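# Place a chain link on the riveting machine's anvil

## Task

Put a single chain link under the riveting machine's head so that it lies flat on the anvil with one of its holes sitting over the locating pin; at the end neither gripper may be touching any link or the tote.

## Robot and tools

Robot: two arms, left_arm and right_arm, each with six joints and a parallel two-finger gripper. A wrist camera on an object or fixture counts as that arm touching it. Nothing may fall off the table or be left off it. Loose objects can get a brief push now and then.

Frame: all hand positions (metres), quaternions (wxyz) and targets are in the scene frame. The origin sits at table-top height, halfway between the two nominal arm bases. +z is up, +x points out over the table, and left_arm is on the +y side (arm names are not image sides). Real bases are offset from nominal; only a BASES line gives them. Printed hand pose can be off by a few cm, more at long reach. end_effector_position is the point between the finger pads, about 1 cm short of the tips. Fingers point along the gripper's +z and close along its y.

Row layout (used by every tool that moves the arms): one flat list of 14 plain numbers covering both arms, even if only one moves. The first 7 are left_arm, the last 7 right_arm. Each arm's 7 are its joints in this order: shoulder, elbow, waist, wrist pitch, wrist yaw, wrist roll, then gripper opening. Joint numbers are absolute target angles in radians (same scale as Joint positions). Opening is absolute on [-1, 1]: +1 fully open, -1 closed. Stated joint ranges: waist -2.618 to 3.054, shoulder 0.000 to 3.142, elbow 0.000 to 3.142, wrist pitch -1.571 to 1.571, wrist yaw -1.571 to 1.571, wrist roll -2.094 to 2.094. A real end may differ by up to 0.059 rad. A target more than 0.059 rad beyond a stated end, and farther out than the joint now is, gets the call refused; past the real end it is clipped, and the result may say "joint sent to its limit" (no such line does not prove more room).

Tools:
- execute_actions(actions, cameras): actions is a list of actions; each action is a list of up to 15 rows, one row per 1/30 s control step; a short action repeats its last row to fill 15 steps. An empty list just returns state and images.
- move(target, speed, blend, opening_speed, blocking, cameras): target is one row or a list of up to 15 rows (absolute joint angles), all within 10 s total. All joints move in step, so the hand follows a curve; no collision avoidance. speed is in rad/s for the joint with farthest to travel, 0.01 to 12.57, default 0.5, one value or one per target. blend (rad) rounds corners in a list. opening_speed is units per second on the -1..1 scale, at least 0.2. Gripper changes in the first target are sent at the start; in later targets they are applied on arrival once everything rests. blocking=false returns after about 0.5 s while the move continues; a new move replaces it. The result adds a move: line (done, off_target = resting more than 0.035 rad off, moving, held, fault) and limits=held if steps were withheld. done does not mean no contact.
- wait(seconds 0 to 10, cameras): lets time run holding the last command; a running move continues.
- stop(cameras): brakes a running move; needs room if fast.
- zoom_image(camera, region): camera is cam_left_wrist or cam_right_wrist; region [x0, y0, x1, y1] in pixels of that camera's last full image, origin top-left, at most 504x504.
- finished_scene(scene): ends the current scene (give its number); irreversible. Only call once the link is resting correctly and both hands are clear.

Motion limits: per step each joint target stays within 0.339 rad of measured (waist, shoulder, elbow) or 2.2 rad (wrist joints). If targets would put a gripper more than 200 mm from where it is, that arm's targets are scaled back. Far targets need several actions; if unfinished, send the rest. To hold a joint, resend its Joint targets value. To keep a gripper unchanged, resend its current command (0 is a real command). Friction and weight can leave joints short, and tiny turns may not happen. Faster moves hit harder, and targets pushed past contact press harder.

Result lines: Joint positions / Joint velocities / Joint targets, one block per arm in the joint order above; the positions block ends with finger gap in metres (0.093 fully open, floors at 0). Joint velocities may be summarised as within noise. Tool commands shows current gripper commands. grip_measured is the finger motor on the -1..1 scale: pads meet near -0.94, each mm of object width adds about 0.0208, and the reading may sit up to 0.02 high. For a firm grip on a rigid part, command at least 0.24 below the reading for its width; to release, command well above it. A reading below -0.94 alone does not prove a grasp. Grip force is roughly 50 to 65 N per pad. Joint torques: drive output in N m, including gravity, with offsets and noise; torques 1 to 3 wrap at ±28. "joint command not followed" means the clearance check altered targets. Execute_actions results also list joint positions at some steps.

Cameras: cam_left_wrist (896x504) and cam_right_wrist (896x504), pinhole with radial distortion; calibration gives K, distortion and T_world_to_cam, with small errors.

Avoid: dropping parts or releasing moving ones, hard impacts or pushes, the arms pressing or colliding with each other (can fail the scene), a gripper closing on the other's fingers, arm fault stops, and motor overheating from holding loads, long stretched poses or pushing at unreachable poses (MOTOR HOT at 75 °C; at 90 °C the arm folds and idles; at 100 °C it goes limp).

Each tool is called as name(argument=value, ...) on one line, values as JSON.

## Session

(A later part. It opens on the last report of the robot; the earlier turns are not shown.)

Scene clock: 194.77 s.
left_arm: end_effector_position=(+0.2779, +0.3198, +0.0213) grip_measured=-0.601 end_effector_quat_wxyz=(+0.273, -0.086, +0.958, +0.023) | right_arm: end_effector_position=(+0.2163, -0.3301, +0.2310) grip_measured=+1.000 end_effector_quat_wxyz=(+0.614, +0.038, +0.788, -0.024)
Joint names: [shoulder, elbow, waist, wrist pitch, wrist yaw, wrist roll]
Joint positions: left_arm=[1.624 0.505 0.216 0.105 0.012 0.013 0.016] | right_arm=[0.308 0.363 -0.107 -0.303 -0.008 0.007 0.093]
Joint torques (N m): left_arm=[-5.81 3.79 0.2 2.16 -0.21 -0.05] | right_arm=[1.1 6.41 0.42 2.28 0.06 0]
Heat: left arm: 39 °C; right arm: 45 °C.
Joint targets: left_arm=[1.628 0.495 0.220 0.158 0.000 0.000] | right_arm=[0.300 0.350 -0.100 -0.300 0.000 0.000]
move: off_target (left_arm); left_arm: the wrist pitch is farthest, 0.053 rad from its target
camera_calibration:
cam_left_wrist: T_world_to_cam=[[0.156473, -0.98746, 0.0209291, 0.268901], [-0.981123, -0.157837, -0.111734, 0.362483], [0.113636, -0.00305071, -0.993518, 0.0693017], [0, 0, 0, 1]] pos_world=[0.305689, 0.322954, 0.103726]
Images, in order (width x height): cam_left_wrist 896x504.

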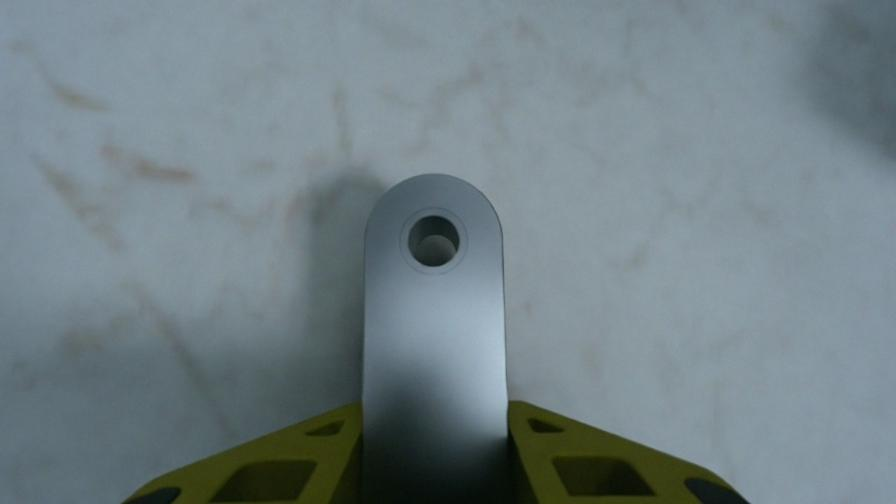

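move(target=[1.64,0.485,0.22,0.180,0.0,0.0,-0.85, 0.3,0.35,-0.1,-0.3,0.0,0.0,1], speed=0.1, cameras=[])

move(target=[1.645,0.479,0.22,0.191,0.0,0.0,-0.85, 0.3,0.35,-0.1,-0.3,0.0,0.0,1], speed=0.1, cameras=["cam_left_wrist"])

Scene clock: 201.07 s.
left_arm: end_effector_position=(+0.2748, +0.3192, +0.0162) grip_measured=-0.601 end_effector_quat_wxyz=(+0.271, -0.086, +0.958, +0.023) | right_arm: end_effector_position=(+0.2163, -0.3301, +0.2310) grip_measured=+1.000 end_effector_quat_wxyz=(+0.614, +0.038, +0.788, -0.024)
Joint names: [shoulder, elbow, waist, wrist pitch, wrist yaw, wrist roll]
Joint positions: left_arm=[1.636 0.489 0.216 0.127 0.012 0.013 0.016] | right_arm=[0.308 0.363 -0.107 -0.303 -0.008 0.007 0.093]
Joint torques (N m): left_arm=[-5.79 4.07 0.2 2.16 -0.21 -0.05] | right_arm=[1.09 6.41 0.4 2.27 0.06 0]
Heat: left arm: 39 °C; right arm: 45 °C.
Joint targets: left_arm=[1.640 0.485 0.220 0.180 0.000 0.000] | right_arm=[0.300 0.350 -0.100 -0.300 0.000 0.000]
move: off_target (left_arm); left_arm: the wrist pitch is farthest, 0.053 rad from its target
No camera images: "cameras" was empty.

Scene clock: 201.80 s.
left_arm: end_effector_position=(+0.2770, +0.3197, +0.0176) grip_measured=-0.601 end_effector_quat_wxyz=(+0.276, -0.086, +0.957, +0.023) | right_arm: end_effector_position=(+0.2163, -0.3301, +0.2310) grip_measured=+1.000 end_effector_quat_wxyz=(+0.614, +0.038, +0.788, -0.024)
Joint names: [shoulder, elbow, waist, wrist pitch, wrist yaw, wrist roll]
Joint positions: left_arm=[1.636 0.489 0.216 0.138 0.012 0.013 0.016] | right_arm=[0.308 0.363 -0.107 -0.303 -0.008 0.007 0.093]
Joint torques (N m): left_arm=[-5.33 3.6 0.2 2.18 -0.2 -0.06] | right_arm=[1.09 6.41 0.42 2.27 0.07 0]
Heat: left arm: 39 °C; right arm: 45 °C.
Joint targets: left_arm=[1.645 0.479 0.220 0.191 0.000 0.000] | right_arm=[0.300 0.350 -0.100 -0.300 0.000 0.000]
move: off_target (left_arm); left_arm: the wrist pitch is farthest, 0.053 rad from its target
camera_calibration:
cam_left_wrist: T_world_to_cam=[[0.156369, -0.987482, 0.0206838, 0.268978], [-0.980427, -0.15772, -0.117848, 0.360934], [0.119635, -0.0018512, -0.992816, 0.0636079], [0, 0, 0, 1]] pos_world=[0.3042, 0.322656, 0.100123]
Images, in order (width x height): cam_left_wrist 896x504.

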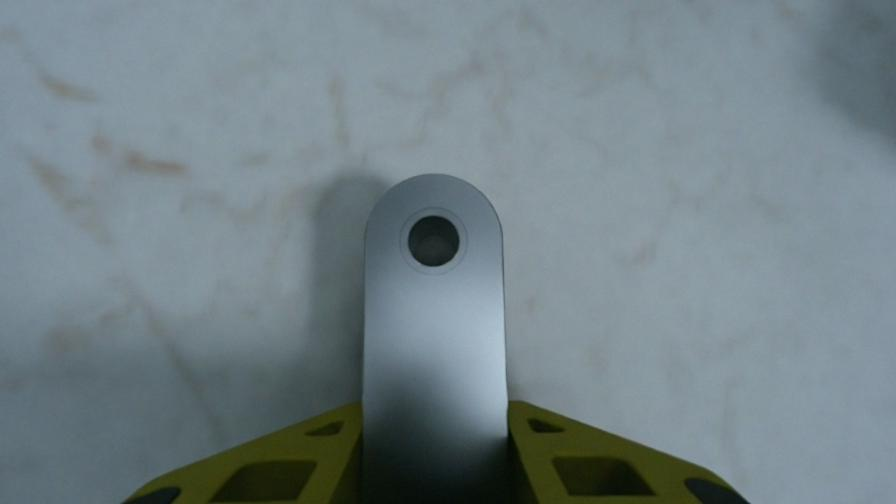

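move(target=[1.653,0.472,0.22,0.181,0.0,0.0,-0.85, 0.3,0.35,-0.1,-0.3,0.0,0.0,1], speed=0.1, cameras=["cam_left_wrist"])

Scene clock: 204.97 s.
left_arm: end_effector_position=(+0.2706, +0.3184, +0.0106) grip_measured=-0.601 end_effector_quat_wxyz=(+0.265, -0.086, +0.960, +0.022) | right_arm: end_effector_position=(+0.2163, -0.3301, +0.2310) grip_measured=+1.000 end_effector_quat_wxyz=(+0.614, +0.038, +0.788, -0.024)
Joint names: [shoulder, elbow, waist, wrist pitch, wrist yaw, wrist roll]
Joint positions: left_arm=[1.649 0.476 0.216 0.141 0.012 0.013 0.016] | right_arm=[0.308 0.363 -0.107 -0.303 -0.008 0.007 0.093]
Joint torques (N m): left_arm=[-5.72 3.96 0.18 1.99 -0.21 -0.06] | right_arm=[1.09 6.39 0.43 2.28 0.07 -0.01]
Heat: left arm: 40 °C; right arm: 45 °C.
Joint targets: left_arm=[1.653 0.472 0.220 0.181 0.000 0.000] | right_arm=[0.300 0.350 -0.100 -0.300 0.000 0.000]
move: off_target (left_arm); left_arm: the wrist pitch is farthest, 0.040 rad from its target
camera_calibration:
cam_left_wrist: T_world_to_cam=[[0.156782, -0.987396, 0.0216349, 0.268711], [-0.982824, -0.158141, -0.0951276, 0.354188], [0.09735, -0.00634899, -0.99523, 0.0648655], [0, 0, 0, 1]] pos_world=[0.29966, 0.321748, 0.0924356]
Images, in order (width x height): cam_left_wrist 896x504.

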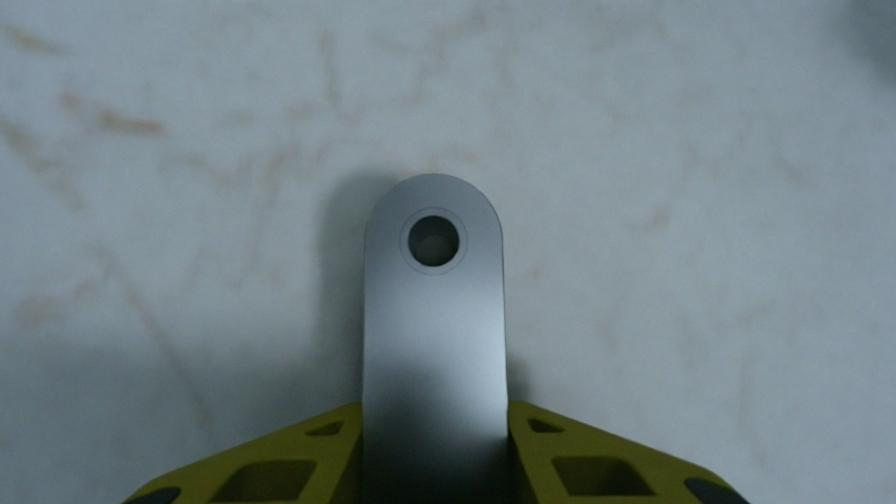

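move(target=[1.661,0.466,0.22,0.193,0.0,0.0,-0.85, 0.3,0.35,-0.1,-0.3,0.0,0.0,1], speed=0.1, cameras=["cam_left_wrist"])

Scene clock: 207.93 s.
left_arm: end_effector_position=(+0.2718, +0.3186, +0.0102) grip_measured=-0.601 end_effector_quat_wxyz=(+0.268, -0.086, +0.959, +0.022) | right_arm: end_effector_position=(+0.2163, -0.3301, +0.2310) grip_measured=+1.000 end_effector_quat_wxyz=(+0.614, +0.038, +0.788, -0.024)
Joint names: [shoulder, elbow, waist, wrist pitch, wrist yaw, wrist roll]
Joint positions: left_arm=[1.654 0.476 0.216 0.15 0.012 0.013 0.016] | right_arm=[0.308 0.363 -0.107 -0.303 -0.008 0.007 0.093]
Joint torques (N m): left_arm=[-5.52 3.45 0.18 2.02 -0.21 -0.05] | right_arm=[1.09 6.45 0.4 2.27 0.07 0]
Heat: left arm: 40 °C; right arm: 45 °C.
Joint targets: left_arm=[1.661 0.466 0.220 0.193 0.000 0.000] | right_arm=[0.300 0.350 -0.100 -0.300 0.000 0.000]
move: off_target (left_arm); left_arm: the wrist pitch is farthest, 0.043 rad from its target
camera_calibration:
cam_left_wrist: T_world_to_cam=[[0.156685, -0.987416, 0.0214345, 0.268827], [-0.982394, -0.15805, -0.0996118, 0.355348], [0.101746, -0.00544948, -0.994795, 0.0629258], [0, 0, 0, 1]] pos_world=[0.300568, 0.321949, 0.092233]
Images, in order (width x height): cam_left_wrist 896x504.

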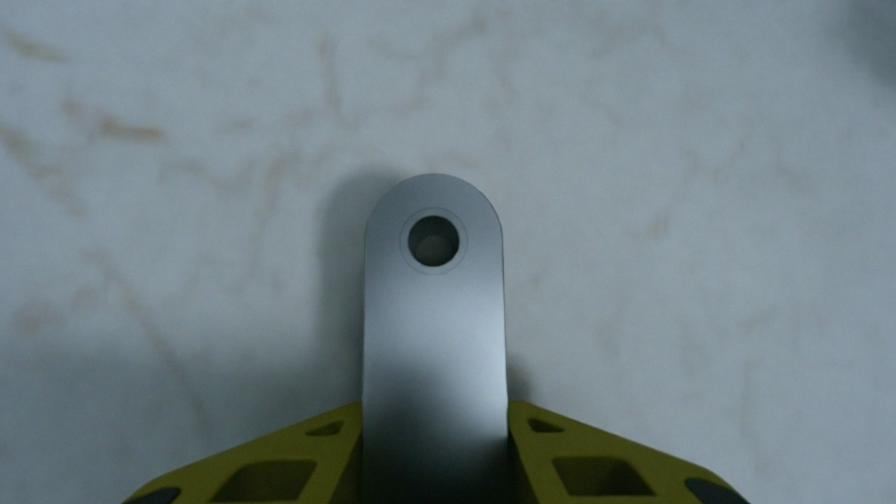

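move(target=[1.668,0.461,0.22,0.193,0.0,0.0,-0.85, 0.3,0.35,-0.1,-0.3,0.0,0.0,1], speed=0.1, cameras=["cam_left_wrist"])

Scene clock: 210.23 s.
left_arm: end_effector_position=(+0.2721, +0.3187, +0.0096) grip_measured=-0.601 end_effector_quat_wxyz=(+0.271, -0.086, +0.959, +0.023) | right_arm: end_effector_position=(+0.2163, -0.3301, +0.2310) grip_measured=+1.000 end_effector_quat_wxyz=(+0.614, +0.038, +0.788, -0.024)
Joint names: [shoulder, elbow, waist, wrist pitch, wrist yaw, wrist roll]
Joint positions: left_arm=[1.657 0.471 0.216 0.165 0.012 0.013 0.016] | right_arm=[0.308 0.363 -0.107 -0.303 -0.008 0.007 0.093]
Joint torques (N m): left_arm=[-5.14 3.52 0.21 1.87 -0.22 -0.05] | right_arm=[1.13 6.39 0.4 2.27 0.07 0]
Heat: left arm: 40 °C; right arm: 45 °C.
Joint targets: left_arm=[1.668 0.461 0.220 0.193 0.000 0.000] | right_arm=[0.300 0.350 -0.100 -0.300 0.000 0.000]
move: done
camera_calibration:
cam_left_wrist: T_world_to_cam=[[0.156576, -0.987439, 0.0211901, 0.268846], [-0.981772, -0.157946, -0.105724, 0.355349], [0.107743, -0.00425002, -0.99417, 0.0603092], [0, 0, 0, 1]] pos_world=[0.300279, 0.321852, 0.0918295]
Images, in order (width x height): cam_left_wrist 896x504.

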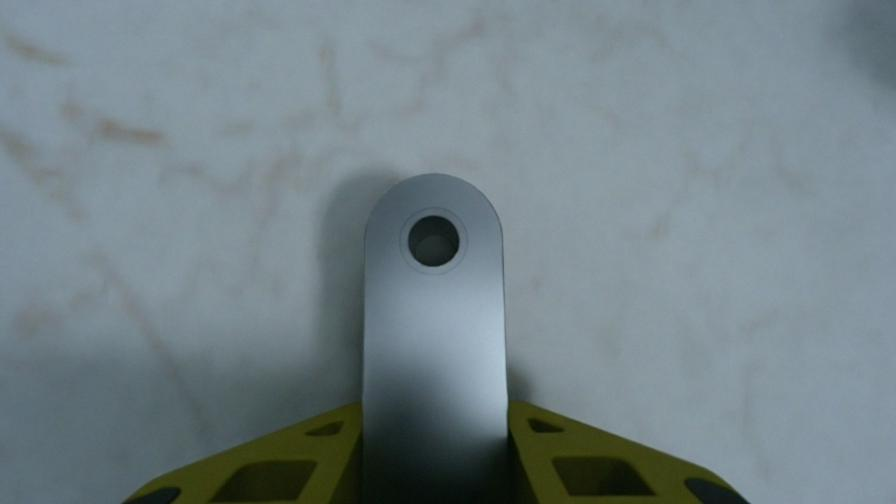

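move(target=[1.661,0.465,0.22,0.193,0.0,0.0,0.0, 0.3,0.35,-0.1,-0.3,0.0,0.0,1], opening_speed=0.5, cameras=["cam_left_wrist"])

Scene clock: 214.87 s.
left_arm: end_effector_position=(+0.2722, +0.3188, +0.0097) grip_measured=-0.002 end_effector_quat_wxyz=(+0.271, -0.086, +0.959, +0.023) | right_arm: end_effector_position=(+0.2163, -0.3301, +0.2310) grip_measured=+1.000 end_effector_quat_wxyz=(+0.614, +0.038, +0.788, -0.024)
Joint names: [shoulder, elbow, waist, wrist pitch, wrist yaw, wrist roll]
Joint positions: left_arm=[1.657 0.471 0.216 0.166 0.011 0.013 0.045] | right_arm=[0.308 0.363 -0.107 -0.303 -0.008 0.007 0.093]
Joint torques (N m): left_arm=[-5.83 3.85 0.21 1.85 -0.2 -0.05] | right_arm=[1.1 6.38 0.39 2.27 0.07 0]
Heat: left arm: 40 °C; right arm: 46 °C.
Joint targets: left_arm=[1.661 0.465 0.220 0.193 0.000 0.000] | right_arm=[0.300 0.350 -0.100 -0.300 0.000 0.000]
move: done
camera_calibration:
cam_left_wrist: T_world_to_cam=[[0.156799, -0.98741, 0.0208637, 0.268882], [-0.981703, -0.158134, -0.106077, 0.355546], [0.108041, -0.00384918, -0.994139, 0.0601763], [0, 0, 0, 1]] pos_world=[0.300379, 0.321952, 0.0919291]
Images, in order (width x height): cam_left_wrist 896x504.

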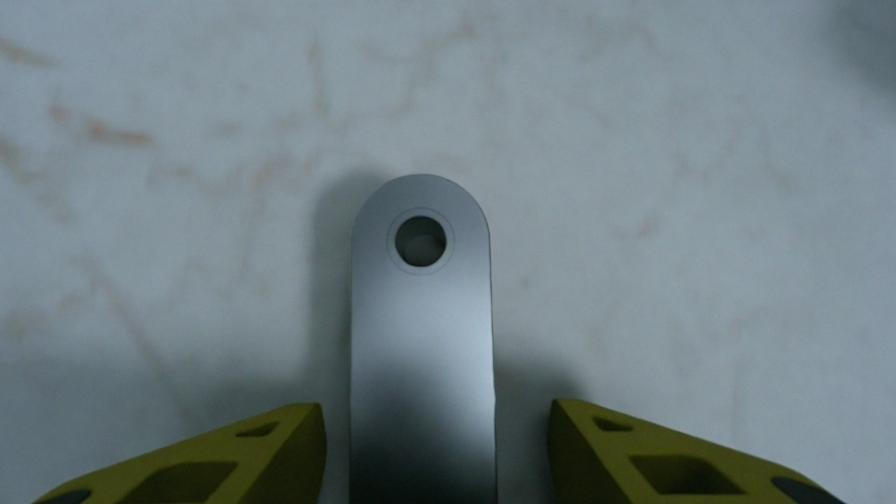

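move(target=[[1.408,0.64,0.214,-0.21,0.0,0.0,0.1, 0.3,0.35,-0.1,-0.3,0.0,0.0,1],[1.361,0.156,0.214,0.645,0.0,0.0,0.1, 0.3,0.35,-0.1,-0.3,0.0,0.0,1]], speed=0.5, cameras=["cam_left_wrist"])

Scene clock: 237.67 s.
left_arm: end_effector_position=(+0.2644, +0.3172, +0.0677) grip_measured=+0.098 end_effector_quat_wxyz=(+0.458, -0.078, +0.885, +0.043) | right_arm: end_effector_position=(+0.2163, -0.3301, +0.2310) grip_measured=+1.000 end_effector_quat_wxyz=(+0.614, +0.038, +0.788, -0.024)
Joint names: [shoulder, elbow, waist, wrist pitch, wrist yaw, wrist roll]
Joint positions: left_arm=[1.384 0.162 0.216 0.606 0.011 0.013 0.05] | right_arm=[0.308 0.363 -0.107 -0.303 -0.008 0.007 0.093]
Joint torques (N m): left_arm=[-5.94 4.01 -0.27 2.54 -0.22 -0.05] | right_arm=[1.07 6.42 0.42 2.28 0.06 0]
Heat: left arm: 40 °C; right arm: 46 °C.
Joint targets: left_arm=[1.361 0.156 0.214 0.645 0.000 0.000] | right_arm=[0.300 0.350 -0.100 -0.300 0.000 0.000]
move: off_target (left_arm); left_arm: the wrist pitch is farthest, 0.039 rad from its target
camera_calibration:
cam_left_wrist: T_world_to_cam=[[0.151963, -0.988377, 0.00438275, 0.270075], [-0.86173, -0.13466, -0.48917, 0.340598], [0.484075, 0.0705588, -0.872177, -0.012697], [0, 0, 0, 1]] pos_world=[0.258608, 0.313696, 0.154353]
Images, in order (width x height): cam_left_wrist 896x504.

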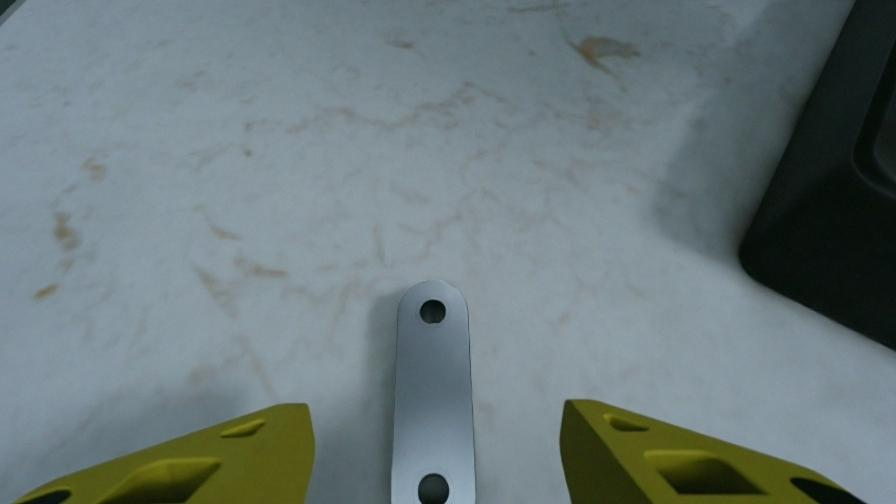

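move(target=[1.765,0.126,0.212,1.075,0.0,0.0,0.1, 0.3,0.35,-0.1,-0.3,0.0,0.0,1], speed=0.4, cameras=["cam_left_wrist"])

Scene clock: 246.10 s.
left_arm: end_effector_position=(+0.2721, +0.3188, +0.0345) grip_measured=+0.098 end_effector_quat_wxyz=(+0.469, -0.078, +0.879, +0.044) | right_arm: end_effector_position=(+0.2163, -0.3301, +0.2310) grip_measured=+1.000 end_effector_quat_wxyz=(+0.614, +0.038, +0.788, -0.024)
Joint names: [shoulder, elbow, waist, wrist pitch, wrist yaw, wrist roll]
Joint positions: left_arm=[1.759 0.132 0.216 1.037 0.011 0.012 0.05] | right_arm=[0.308 0.363 -0.107 -0.303 -0.008 0.007 0.093]
Joint torques (N m): left_arm=[-4.63 2.28 -0.44 2.57 -0.22 -0.04] | right_arm=[1.1 6.45 0.42 2.28 0.06 -0.01]
Heat: left arm: 41 °C; right arm: 46 °C.
Joint targets: left_arm=[1.765 0.126 0.212 1.075 0.000 0.000] | right_arm=[0.300 0.350 -0.100 -0.300 0.000 0.000]
move: off_target (left_arm); left_arm: the wrist pitch is farthest, 0.038 rad from its target
camera_calibration:
cam_left_wrist: T_world_to_cam=[[0.152278, -0.98833, 0.00394501, 0.270443], [-0.848899, -0.132837, -0.511591, 0.327907], [0.506145, 0.0745549, -0.85922, -0.0531047], [0, 0, 0, 1]] pos_world=[0.264056, 0.314804, 0.121058]
Images, in order (width x height): cam_left_wrist 896x504.

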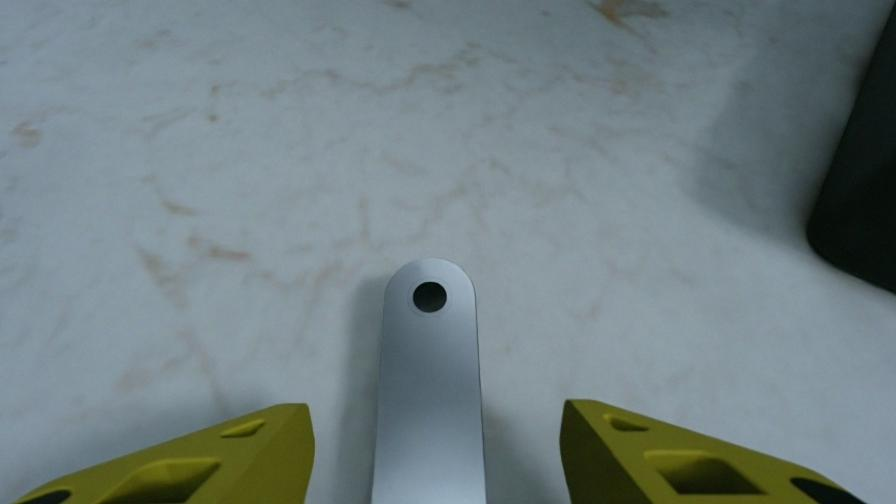

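move(target=[1.895,0.102,0.212,1.225,0.0,0.0,0.1, 0.3,0.35,-0.1,-0.3,0.0,0.0,1], speed=0.25, cameras=["cam_left_wrist"])

Scene clock: 249.77 s.
left_arm: end_effector_position=(+0.2665, +0.3176, +0.0213) grip_measured=+0.098 end_effector_quat_wxyz=(+0.468, -0.078, +0.879, +0.044) | right_arm: end_effector_position=(+0.2163, -0.3301, +0.2310) grip_measured=+1.000 end_effector_quat_wxyz=(+0.614, +0.038, +0.788, -0.024)
Joint names: [shoulder, elbow, waist, wrist pitch, wrist yaw, wrist roll]
Joint positions: left_arm=[1.888 0.108 0.216 1.188 0.011 0.012 0.05] | right_arm=[0.308 0.363 -0.107 -0.303 -0.008 0.007 0.093]
Joint torques (N m): left_arm=[-4.85 1.52 -0.42 2.57 -0.22 -0.04] | right_arm=[1.1 6.42 0.42 2.27 0.06 0]
Heat: left arm: 42 °C; right arm: 46 °C.
Joint targets: left_arm=[1.895 0.102 0.212 1.225 0.000 0.000] | right_arm=[0.300 0.350 -0.100 -0.300 0.000 0.000]
move: off_target (left_arm); left_arm: the wrist pitch is farthest, 0.037 rad from its target
camera_calibration:
cam_left_wrist: T_world_to_cam=[[0.152509, -0.988292, 0.00437581, 0.27021], [-0.850178, -0.133451, -0.509302, 0.316709], [0.503923, 0.0739529, -0.860577, -0.0607268], [0, 0, 0, 1]] pos_world=[0.258651, 0.313803, 0.107858]
Images, in order (width x height): cam_left_wrist 896x504.

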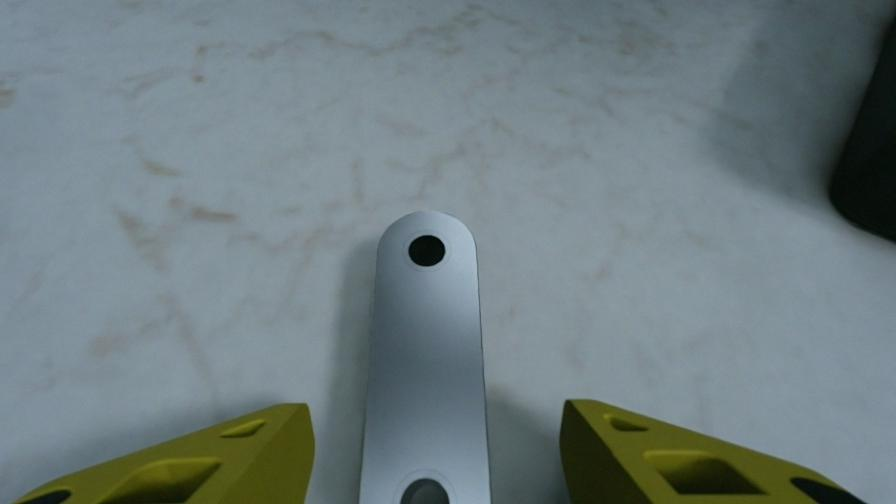

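move(target=[1.96,0.104,0.216,1.288,0.0,0.0,0.1, 0.3,0.35,-0.1,-0.3,0.0,0.0,1], speed=0.2, cameras=["cam_left_wrist"])

Scene clock: 255.80 s.
left_arm: end_effector_position=(+0.2660, +0.3175, +0.0152) grip_measured=+0.098 end_effector_quat_wxyz=(+0.467, -0.079, +0.880, +0.044) | right_arm: end_effector_position=(+0.2163, -0.3301, +0.2310) grip_measured=+1.000 end_effector_quat_wxyz=(+0.614, +0.038, +0.788, -0.024)
Joint names: [shoulder, elbow, waist, wrist pitch, wrist yaw, wrist roll]
Joint positions: left_arm=[1.952 0.108 0.216 1.251 0.011 0.012 0.05] | right_arm=[0.308 0.363 -0.107 -0.303 -0.008 0.007 0.093]
Joint torques (N m): left_arm=[-5.01 1.37 -0.12 2.56 -0.21 -0.04] | right_arm=[1.1 6.39 0.42 2.28 0.06 0.01]
Heat: left arm: 42 °C; right arm: 47 °C.
Joint targets: left_arm=[1.960 0.104 0.216 1.288 0.000 0.000] | right_arm=[0.300 0.350 -0.100 -0.300 0.000 0.000]
move: off_target (left_arm); left_arm: the wrist pitch is farthest, 0.037 rad from its target
camera_calibration:
cam_left_wrist: T_world_to_cam=[[0.152739, -0.988255, 0.00475429, 0.270089], [-0.850836, -0.133945, -0.508072, 0.313446], [0.502741, 0.0735573, -0.861302, -0.0652631], [0, 0, 0, 1]] pos_world=[0.258249, 0.313702, 0.101758]
Images, in order (width x height): cam_left_wrist 896x504.

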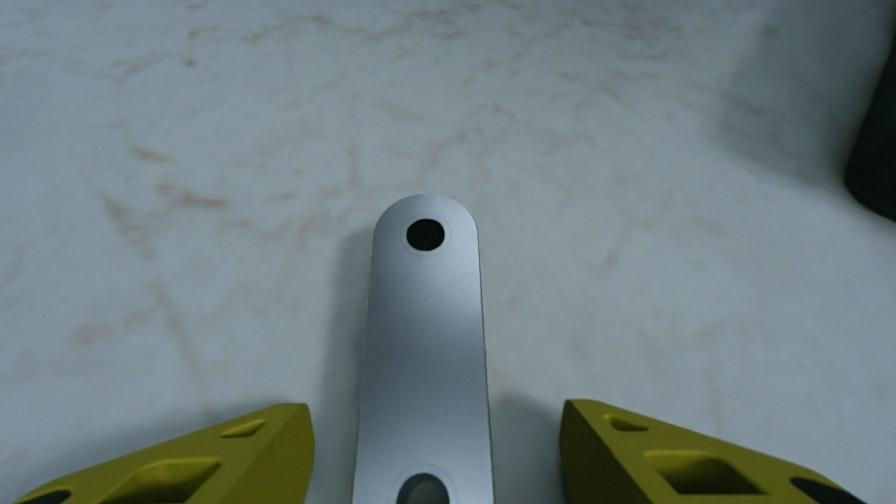

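move(target=[1.998,0.104,0.222,1.327,0.0,0.0,0.1, 0.3,0.35,-0.1,-0.3,0.0,0.0,1], speed=0.1, cameras=["cam_left_wrist"])

Scene clock: 259.23 s.
left_arm: end_effector_position=(+0.2659, +0.3175, +0.0121) grip_measured=+0.098 end_effector_quat_wxyz=(+0.468, -0.079, +0.879, +0.044) | right_arm: end_effector_position=(+0.2163, -0.3301, +0.2310) grip_measured=+1.000 end_effector_quat_wxyz=(+0.614, +0.038, +0.788, -0.024)
Joint names: [shoulder, elbow, waist, wrist pitch, wrist yaw, wrist roll]
Joint positions: left_arm=[1.99 0.108 0.216 1.29 0.011 0.012 0.05] | right_arm=[0.308 0.363 -0.107 -0.303 -0.008 0.007 0.093]
Joint torques (N m): left_arm=[-5.08 1.17 0.35 2.57 -0.21 -0.04] | right_arm=[1.09 6.41 0.42 2.28 0.07 0]
Heat: left arm: 42 °C; right arm: 47 °C.
Joint targets: left_arm=[1.998 0.104 0.222 1.327 0.000 0.000] | right_arm=[0.300 0.350 -0.100 -0.300 0.000 0.000]
move: off_target (left_arm); left_arm: the wrist pitch is farthest, 0.037 rad from its target
camera_calibration:
cam_left_wrist: T_world_to_cam=[[0.152662, -0.988267, 0.00469603, 0.270164], [-0.850145, -0.133746, -0.50928, 0.311582], [0.503933, 0.0737556, -0.860588, -0.0682736], [0, 0, 0, 1]] pos_world=[0.258051, 0.313702, 0.0986583]
Images, in order (width x height): cam_left_wrist 896x504.

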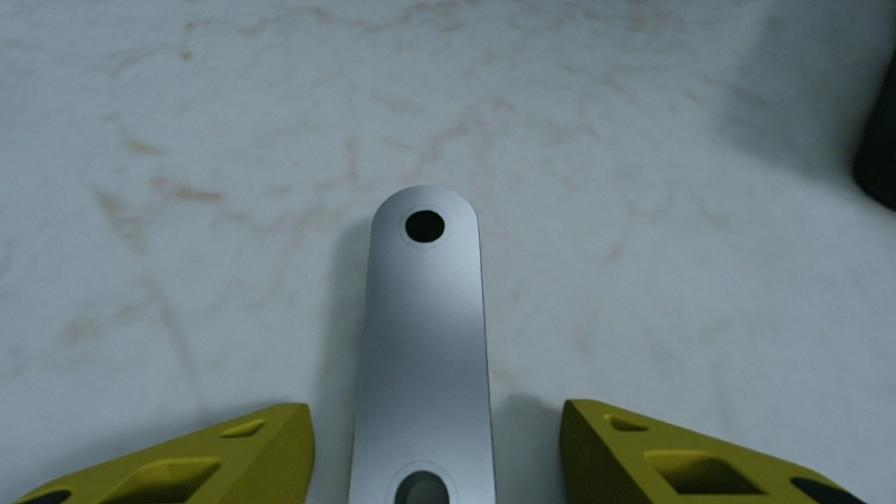

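move(target=[2.024,0.104,0.222,1.355,0.0,0.0,0.1, 0.3,0.35,-0.1,-0.3,0.0,0.0,1], speed=0.1, cameras=["cam_left_wrist"])

Scene clock: 264.63 s.
left_arm: end_effector_position=(+0.2661, +0.3176, +0.0107) grip_measured=+0.098 end_effector_quat_wxyz=(+0.470, -0.079, +0.878, +0.044) | right_arm: end_effector_position=(+0.2163, -0.3301, +0.2310) grip_measured=+1.000 end_effector_quat_wxyz=(+0.614, +0.038, +0.788, -0.024)
Joint names: [shoulder, elbow, waist, wrist pitch, wrist yaw, wrist roll]
Joint positions: left_arm=[2.015 0.108 0.216 1.32 0.011 0.011 0.05] | right_arm=[0.308 0.363 -0.107 -0.303 -0.008 0.007 0.093]
Joint torques (N m): left_arm=[-5.08 1.05 0.35 2.55 -0.22 -0.03] | right_arm=[1.09 6.39 0.42 2.28 0.06 -0.01]
Heat: left arm: 42 °C; right arm: 47 °C.
Joint targets: left_arm=[2.024 0.104 0.222 1.355 0.000 0.000] | right_arm=[0.300 0.350 -0.100 -0.300 0.000 0.000]
move: done
camera_calibration:
cam_left_wrist: T_world_to_cam=[[0.15295, -0.988222, 0.0048298, 0.270084], [-0.84794, -0.133745, -0.512943, 0.310579], [0.507548, 0.0743594, -0.858409, -0.0707651], [0, 0, 0, 1]] pos_world=[0.257959, 0.313703, 0.0972595]
Images, in order (width x height): cam_left_wrist 896x504.

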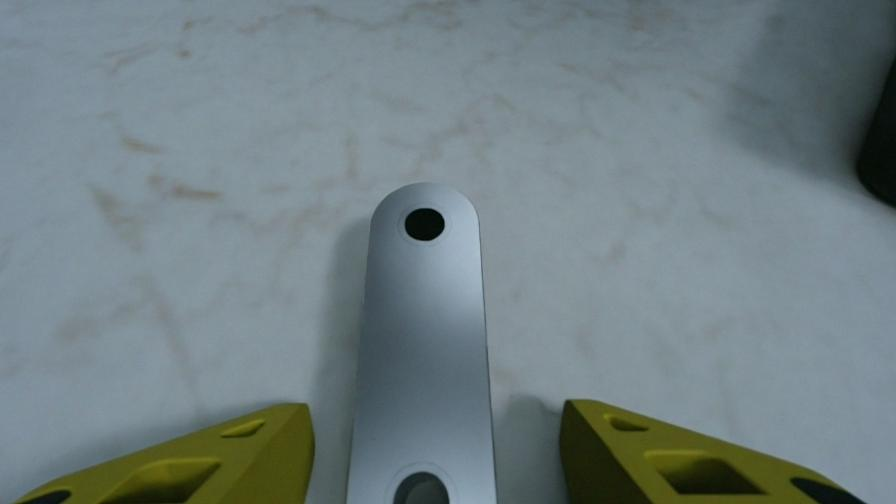

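move(target=[2.02,0.106,0.222,1.350,0.0,0.0,-0.85, 0.3,0.35,-0.1,-0.3,0.0,0.0,1], opening_speed=0.6, cameras=["cam_left_wrist"])

move(target=[[1.765,0.126,0.216,1.075,0.0,0.0,-0.85, 0.3,0.35,-0.1,-0.3,0.0,0.0,1],[1.361,0.2,0.216,0.605,0.0,0.0,-0.85, 0.3,0.35,-0.1,-0.3,0.0,0.0,1]], speed=0.5, blend=0.05, cameras=["cam_left_wrist"])

Scene clock: 270.23 s.
left_arm: end_effector_position=(+0.2661, +0.3176, +0.0107) grip_measured=-0.592 end_effector_quat_wxyz=(+0.470, -0.079, +0.878, +0.044) | right_arm: end_effector_position=(+0.2163, -0.3301, +0.2310) grip_measured=+1.000 end_effector_quat_wxyz=(+0.614, +0.038, +0.788, -0.024)
Joint names: [shoulder, elbow, waist, wrist pitch, wrist yaw, wrist roll]
Joint positions: left_arm=[2.016 0.108 0.216 1.32 0.011 0.01 0.017] | right_arm=[0.308 0.363 -0.107 -0.303 -0.008 0.007 0.093]
Joint torques (N m): left_arm=[-5.52 1.21 0.36 2.49 -0.21 -0.03] | right_arm=[1.07 6.41 0.39 2.27 0.06 0]
Heat: left arm: 42 °C; right arm: 47 °C.
Joint targets: left_arm=[2.020 0.106 0.222 1.350 0.000 0.000] | right_arm=[0.300 0.350 -0.100 -0.300 0.000 0.000]
move: done
camera_calibration:
cam_left_wrist: T_world_to_cam=[[0.15326, -0.988171, 0.00549312, 0.269923], [-0.847828, -0.134345, -0.512971, 0.31069], [0.507641, 0.0739606, -0.858388, -0.0707518], [0, 0, 0, 1]] pos_world=[0.25796, 0.313702, 0.0971599]
Images, in order (width x height): cam_left_wrist 896x504.

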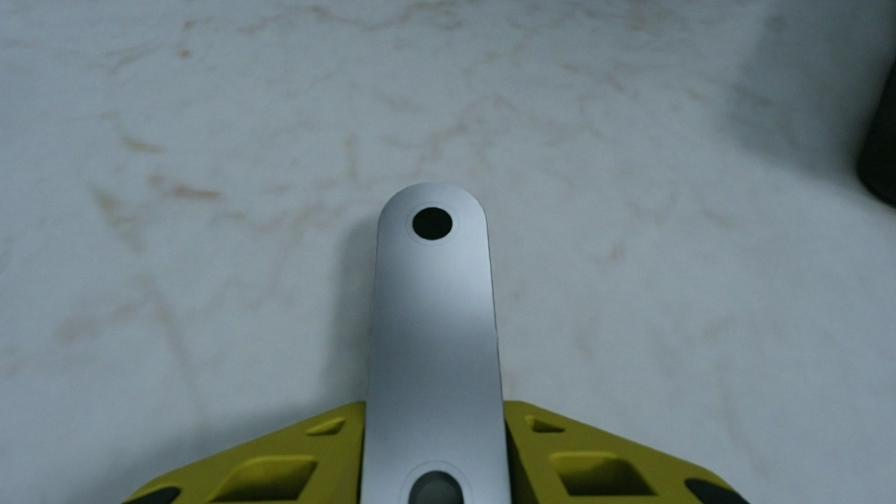

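Scene clock: 272.50 s.
left_arm: end_effector_position=(+0.2619, +0.3167, +0.0634) grip_measured=-0.602 end_effector_quat_wxyz=(+0.447, -0.080, +0.890, +0.041) | right_arm: end_effector_position=(+0.2163, -0.3301, +0.2310) grip_measured=+1.000 end_effector_quat_wxyz=(+0.614, +0.038, +0.788, -0.024)
Joint names: [shoulder, elbow, waist, wrist pitch, wrist yaw, wrist roll]
Joint positions: left_arm=[1.385 0.166 0.216 0.579 0.011 0.01 0.016] | right_arm=[0.308 0.363 -0.107 -0.303 -0.008 0.007 0.093]
Joint torques (N m): left_arm=[-6.09 7.17 -0.12 2.4 -0.22 -0.02] | right_arm=[1.1 6.45 0.39 2.27 0.07 0]
Heat: left arm: 42 °C; right arm: 47 °C.
Joint targets: left_arm=[1.361 0.200 0.216 0.605 0.000 0.000] | right_arm=[0.300 0.350 -0.100 -0.300 0.000 0.000]
move: done
camera_calibration:
cam_left_wrist: T_world_to_cam=[[0.15363, -0.988099, 0.00761185, 0.269259], [-0.87261, -0.13928, -0.468137, 0.339233], [0.463626, 0.0652778, -0.883623, -0.00736495], [0, 0, 0, 1]] pos_world=[0.258067, 0.313784, 0.15025]
Images, in order (width x height): cam_left_wrist 896x504.

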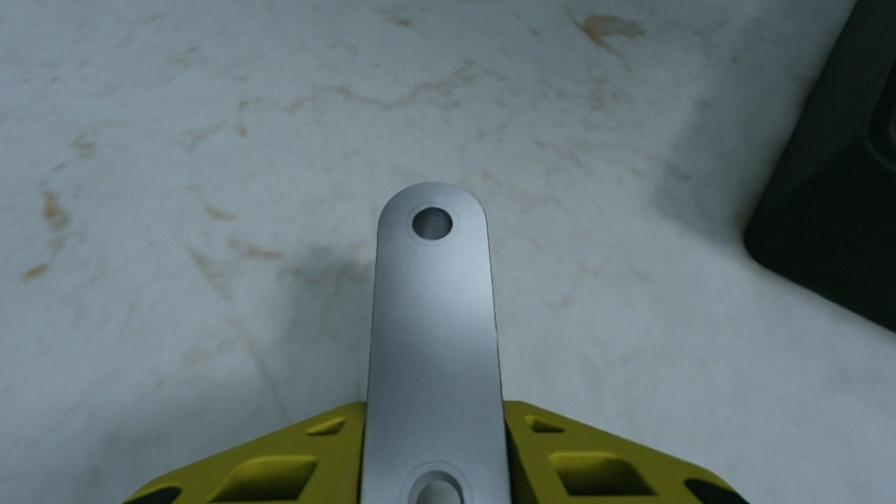

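move(target=[[1.155,0.66,0.216,-0.05,0.0,0.0,-0.85, 0.3,0.35,-0.1,-0.3,0.0,0.0,1],[1.155,0.66,-0.432,-0.05,0.0,0.0,-0.85, 0.3,0.35,-0.1,-0.3,0.0,0.0,1]], speed=0.5, blend=0.1, cameras=["cam_left_wrist"])

Scene clock: 289.00 s.
left_arm: end_effector_position=(+0.2782, +0.1055, +0.1750) grip_measured=-0.602 end_effector_quat_wxyz=(+0.435, +0.205, +0.871, -0.100) | right_arm: end_effector_position=(+0.2163, -0.3301, +0.2310) grip_measured=+1.000 end_effector_quat_wxyz=(+0.614, +0.038, +0.788, -0.024)
Joint names: [shoulder, elbow, waist, wrist pitch, wrist yaw, wrist roll]
Joint positions: left_arm=[1.183 0.614 -0.427 -0.077 0.007 0.01 0.016] | right_arm=[0.308 0.363 -0.107 -0.303 -0.008 0.007 0.093]
Joint torques (N m): left_arm=[-6.75 9.95 -0.5 2.38 -0.17 -0.03] | right_arm=[1.07 6.42 0.4 2.28 0.06 0]
Heat: left arm: 41 °C; right arm: 47 °C.
Joint targets: left_arm=[1.155 0.660 -0.432 -0.050 0.000 0.000] | right_arm=[0.300 0.350 -0.100 -0.300 0.000 0.000]
move: off_target (left_arm); left_arm: the elbow is farthest, 0.046 rad from its target
camera_calibration:
cam_left_wrist: T_world_to_cam=[[-0.466573, -0.884465, 0.00552936, 0.2191], [-0.785322, 0.41138, -0.462641, 0.292937], [0.406915, -0.220198, -0.886529, 0.143859], [0, 0, 0, 1]] pos_world=[0.273738, 0.104955, 0.261848]
Images, in order (width x height): cam_left_wrist 896x504.

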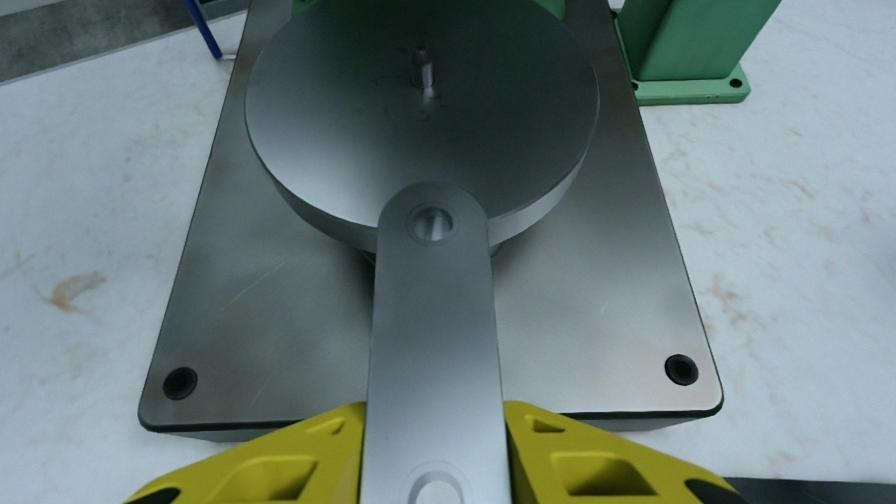

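move(target=[1.366,0.787,-0.424,0.06,0.0,0.0,-0.85, 0.3,0.35,-0.1,-0.3,0.0,0.0,1], speed=0.3, cameras=["cam_left_wrist"])

Scene clock: 302.47 s.
left_arm: end_effector_position=(+0.3173, +0.0867, +0.1791) grip_measured=-0.602 end_effector_quat_wxyz=(+0.442, +0.204, +0.867, -0.102) | right_arm: end_effector_position=(+0.2163, -0.3301, +0.2310) grip_measured=+1.000 end_effector_quat_wxyz=(+0.614, +0.038, +0.788, -0.024)
Joint names: [shoulder, elbow, waist, wrist pitch, wrist yaw, wrist roll]
Joint positions: left_arm=[1.365 0.74 -0.427 -0.003 0.007 0.01 0.016] | right_arm=[0.308 0.363 -0.107 -0.303 -0.008 0.007 0.093]
Joint torques (N m): left_arm=[-5.64 9.98 0.09 2.82 -0.17 -0.02] | right_arm=[1.07 6.39 0.42 2.28 0.07 0]
Heat: left arm: 43 °C; right arm: 47 °C.
Joint targets: left_arm=[1.366 0.787 -0.424 0.060 0.000 0.000] | right_arm=[0.300 0.350 -0.100 -0.300 0.000 0.000]
move: off_target (left_arm); left_arm: the wrist pitch is farthest, 0.063 rad from its target
camera_calibration:
cam_left_wrist: T_world_to_cam=[[-0.466631, -0.884438, 0.00491525, 0.220839], [-0.778055, 0.407848, -0.477797, 0.333942], [0.420577, -0.226779, -0.878456, 0.122236], [0, 0, 0, 1]] pos_world=[0.311466, 0.0868416, 0.26585]
Images, in order (width x height): cam_left_wrist 896x504.

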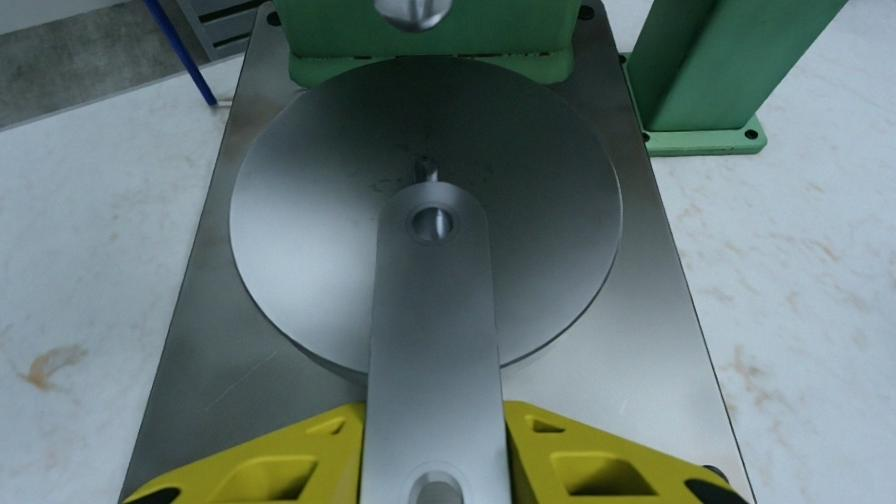

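move(target=[1.364,0.80,-0.420,0.10,0.0,0.0,-0.85, 0.3,0.35,-0.1,-0.3,0.0,0.0,1], speed=0.2, cameras=["cam_left_wrist"])

Scene clock: 307.07 s.
left_arm: end_effector_position=(+0.3250, +0.0830, +0.1928) grip_measured=-0.602 end_effector_quat_wxyz=(+0.465, +0.201, +0.856, -0.107) | right_arm: end_effector_position=(+0.2163, -0.3301, +0.2310) grip_measured=+1.000 end_effector_quat_wxyz=(+0.614, +0.038, +0.788, -0.024)
Joint names: [shoulder, elbow, waist, wrist pitch, wrist yaw, wrist roll]
Joint positions: left_arm=[1.365 0.753 -0.427 0.036 0.007 0.01 0.016] | right_arm=[0.308 0.363 -0.107 -0.303 -0.008 0.007 0.093]
Joint torques (N m): left_arm=[-5.93 9.96 0.43 2.89 -0.18 -0.03] | right_arm=[1.1 6.42 0.4 2.28 0.06 0]
Heat: left arm: 43 °C; right arm: 47 °C.
Joint targets: left_arm=[1.364 0.800 -0.420 0.100 0.000 0.000] | right_arm=[0.300 0.350 -0.100 -0.300 0.000 0.000]
move: off_target (left_arm); left_arm: the wrist pitch is farthest, 0.064 rad from its target
camera_calibration:
cam_left_wrist: T_world_to_cam=[[-0.466825, -0.884345, 0.0028796, 0.221529], [-0.754311, 0.396479, -0.523277, 0.349987], [0.461616, -0.246451, -0.852158, 0.113429], [0, 0, 0, 1]] pos_world=[0.315054, 0.0850997, 0.279162]
Images, in order (width x height): cam_left_wrist 896x504.

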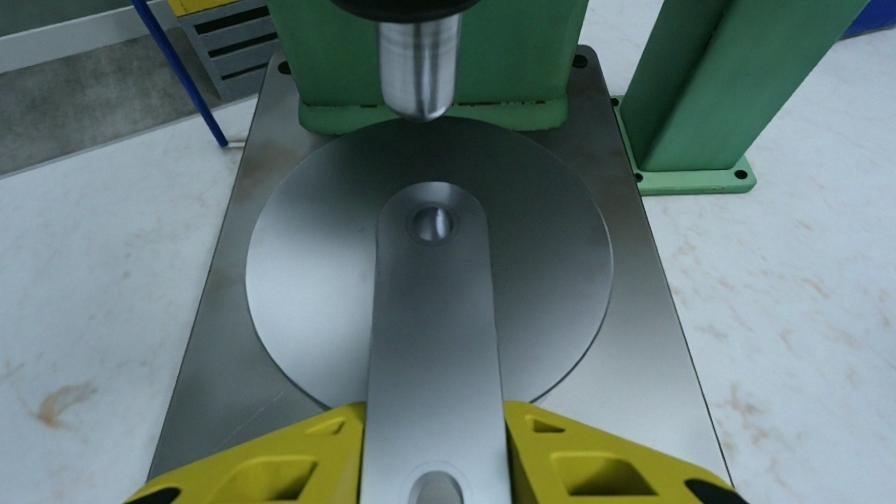

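move(target=[1.455,0.86,-0.416,0.116,0.0,0.0,-0.85, 0.3,0.35,-0.1,-0.3,0.0,0.0,1], speed=0.15, cameras=["cam_left_wrist"])

zoom_image(camera="cam_left_wrist", region=[330, 100, 530, 300])

Scene clock: 317.97 s.
left_arm: end_effector_position=(+0.3420, +0.0763, +0.1868) grip_measured=-0.602 end_effector_quat_wxyz=(+0.459, +0.200, +0.859, -0.105) | right_arm: end_effector_position=(+0.2163, -0.3301, +0.2310) grip_measured=+1.000 end_effector_quat_wxyz=(+0.614, +0.038, +0.788, -0.024)
Joint names: [shoulder, elbow, waist, wrist pitch, wrist yaw, wrist roll]
Joint positions: left_arm=[1.453 0.812 -0.424 0.052 0.007 0.01 0.016] | right_arm=[0.308 0.363 -0.107 -0.303 -0.008 0.007 0.093]
Joint torques (N m): left_arm=[-6.45 10.04 0.51 2.87 -0.17 -0.02] | right_arm=[1.07 6.42 0.4 2.27 0.06 0.01]
Heat: left arm: 46 °C; right arm: 48 °C.
Joint targets: left_arm=[1.455 0.860 -0.416 0.116 0.000 0.000] | right_arm=[0.300 0.350 -0.100 -0.300 0.000 0.000]
move: off_target (left_arm); left_arm: the wrist pitch is farthest, 0.064 rad from its target
camera_calibration:
cam_left_wrist: T_world_to_cam=[[-0.464125, -0.885763, 0.00345049, 0.222594], [-0.761895, 0.397227, -0.511593, 0.362752], [0.45178, -0.240072, -0.859221, 0.103052], [0, 0, 0, 1]] pos_world=[0.333133, 0.0778103, 0.273358]
Images, in order (width x height): cam_left_wrist 896x504.

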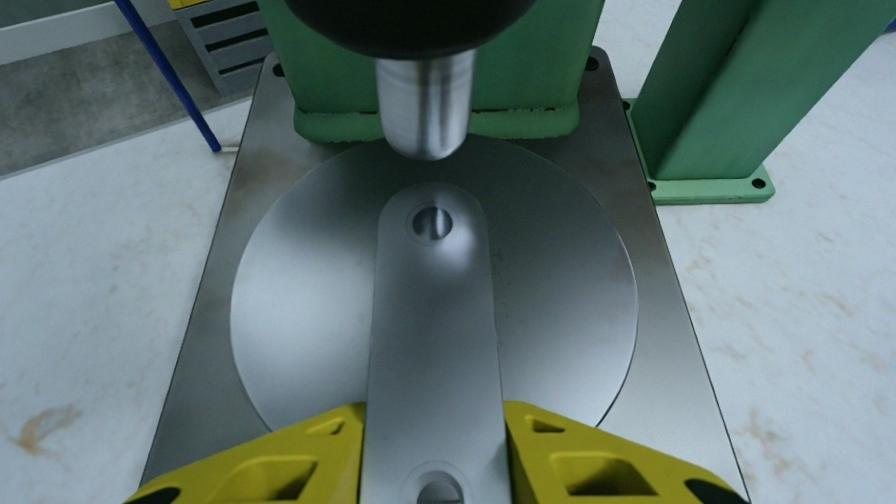

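Scaled by 2.520 from the camera's 896x504 image, which has a finer 1280x720 frame.

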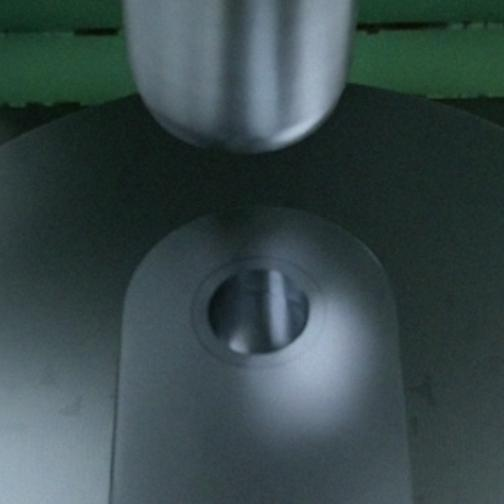

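move(target=[1.490,0.862,-0.416,0.15,0.0,0.0,-0.85, 0.3,0.35,-0.1,-0.3,0.0,0.0,1], speed=0.15, cameras=["cam_left_wrist"])

zoom_image(camera="cam_left_wrist", region=[380, 170, 480, 270])

Scene clock: 337.57 s.
left_arm: end_effector_position=(+0.3469, +0.0739, +0.1794) grip_measured=-0.602 end_effector_quat_wxyz=(+0.459, +0.200, +0.859, -0.104) | right_arm: end_effector_position=(+0.2163, -0.3301, +0.2310) grip_measured=+1.000 end_effector_quat_wxyz=(+0.614, +0.038, +0.788, -0.024)
Joint names: [shoulder, elbow, waist, wrist pitch, wrist yaw, wrist roll]
Joint positions: left_arm=[1.488 0.812 -0.424 0.086 0.007 0.01 0.016] | right_arm=[0.308 0.363 -0.107 -0.303 -0.008 0.007 0.093]
Joint torques (N m): left_arm=[-6.72 10.14 0.49 2.87 -0.17 -0.03] | right_arm=[1.09 6.43 0.42 2.27 0.06 0]
Heat: left arm: 47 °C; right arm: 48 °C.
Joint targets: left_arm=[1.490 0.862 -0.416 0.150 0.000 0.000] | right_arm=[0.300 0.350 -0.100 -0.300 0.000 0.000]
move: off_target (left_arm); left_arm: the wrist pitch is farthest, 0.064 rad from its target
camera_calibration:
cam_left_wrist: T_world_to_cam=[[-0.464067, -0.885793, 0.00345704, 0.222841], [-0.76246, 0.39746, -0.510569, 0.363705], [0.450885, -0.239574, -0.85983, 0.0942418], [0, 0, 0, 1]] pos_world=[0.338231, 0.0754113, 0.265958]
Images, in order (width x height): cam_left_wrist 896x504.

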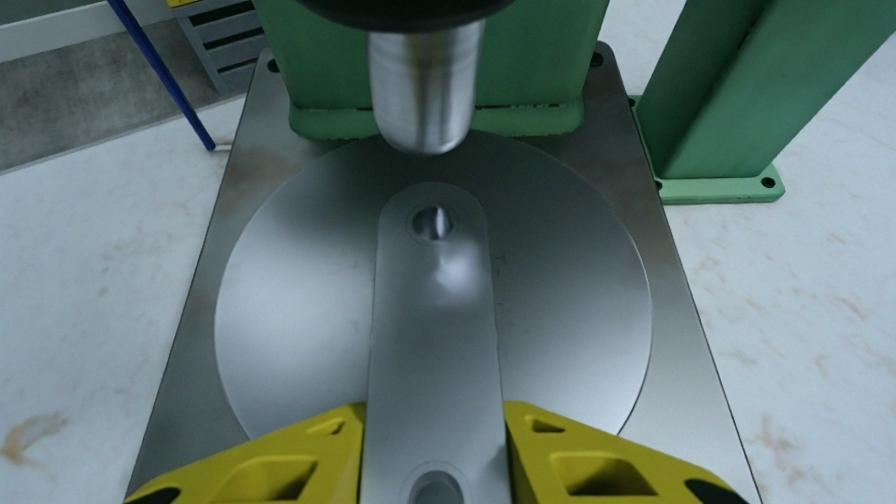

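Scaled by 5.040 from the camera's 896x504 image, which has a finer 1280x720 frame.

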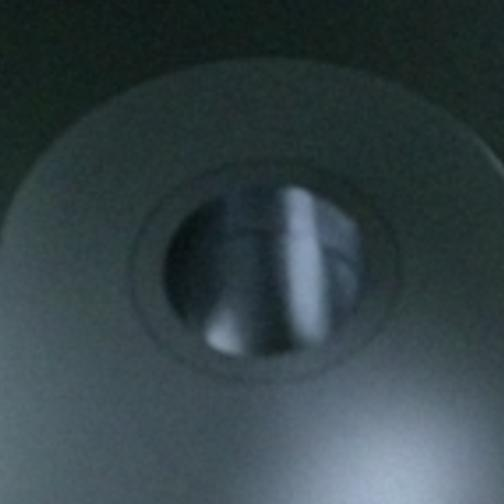

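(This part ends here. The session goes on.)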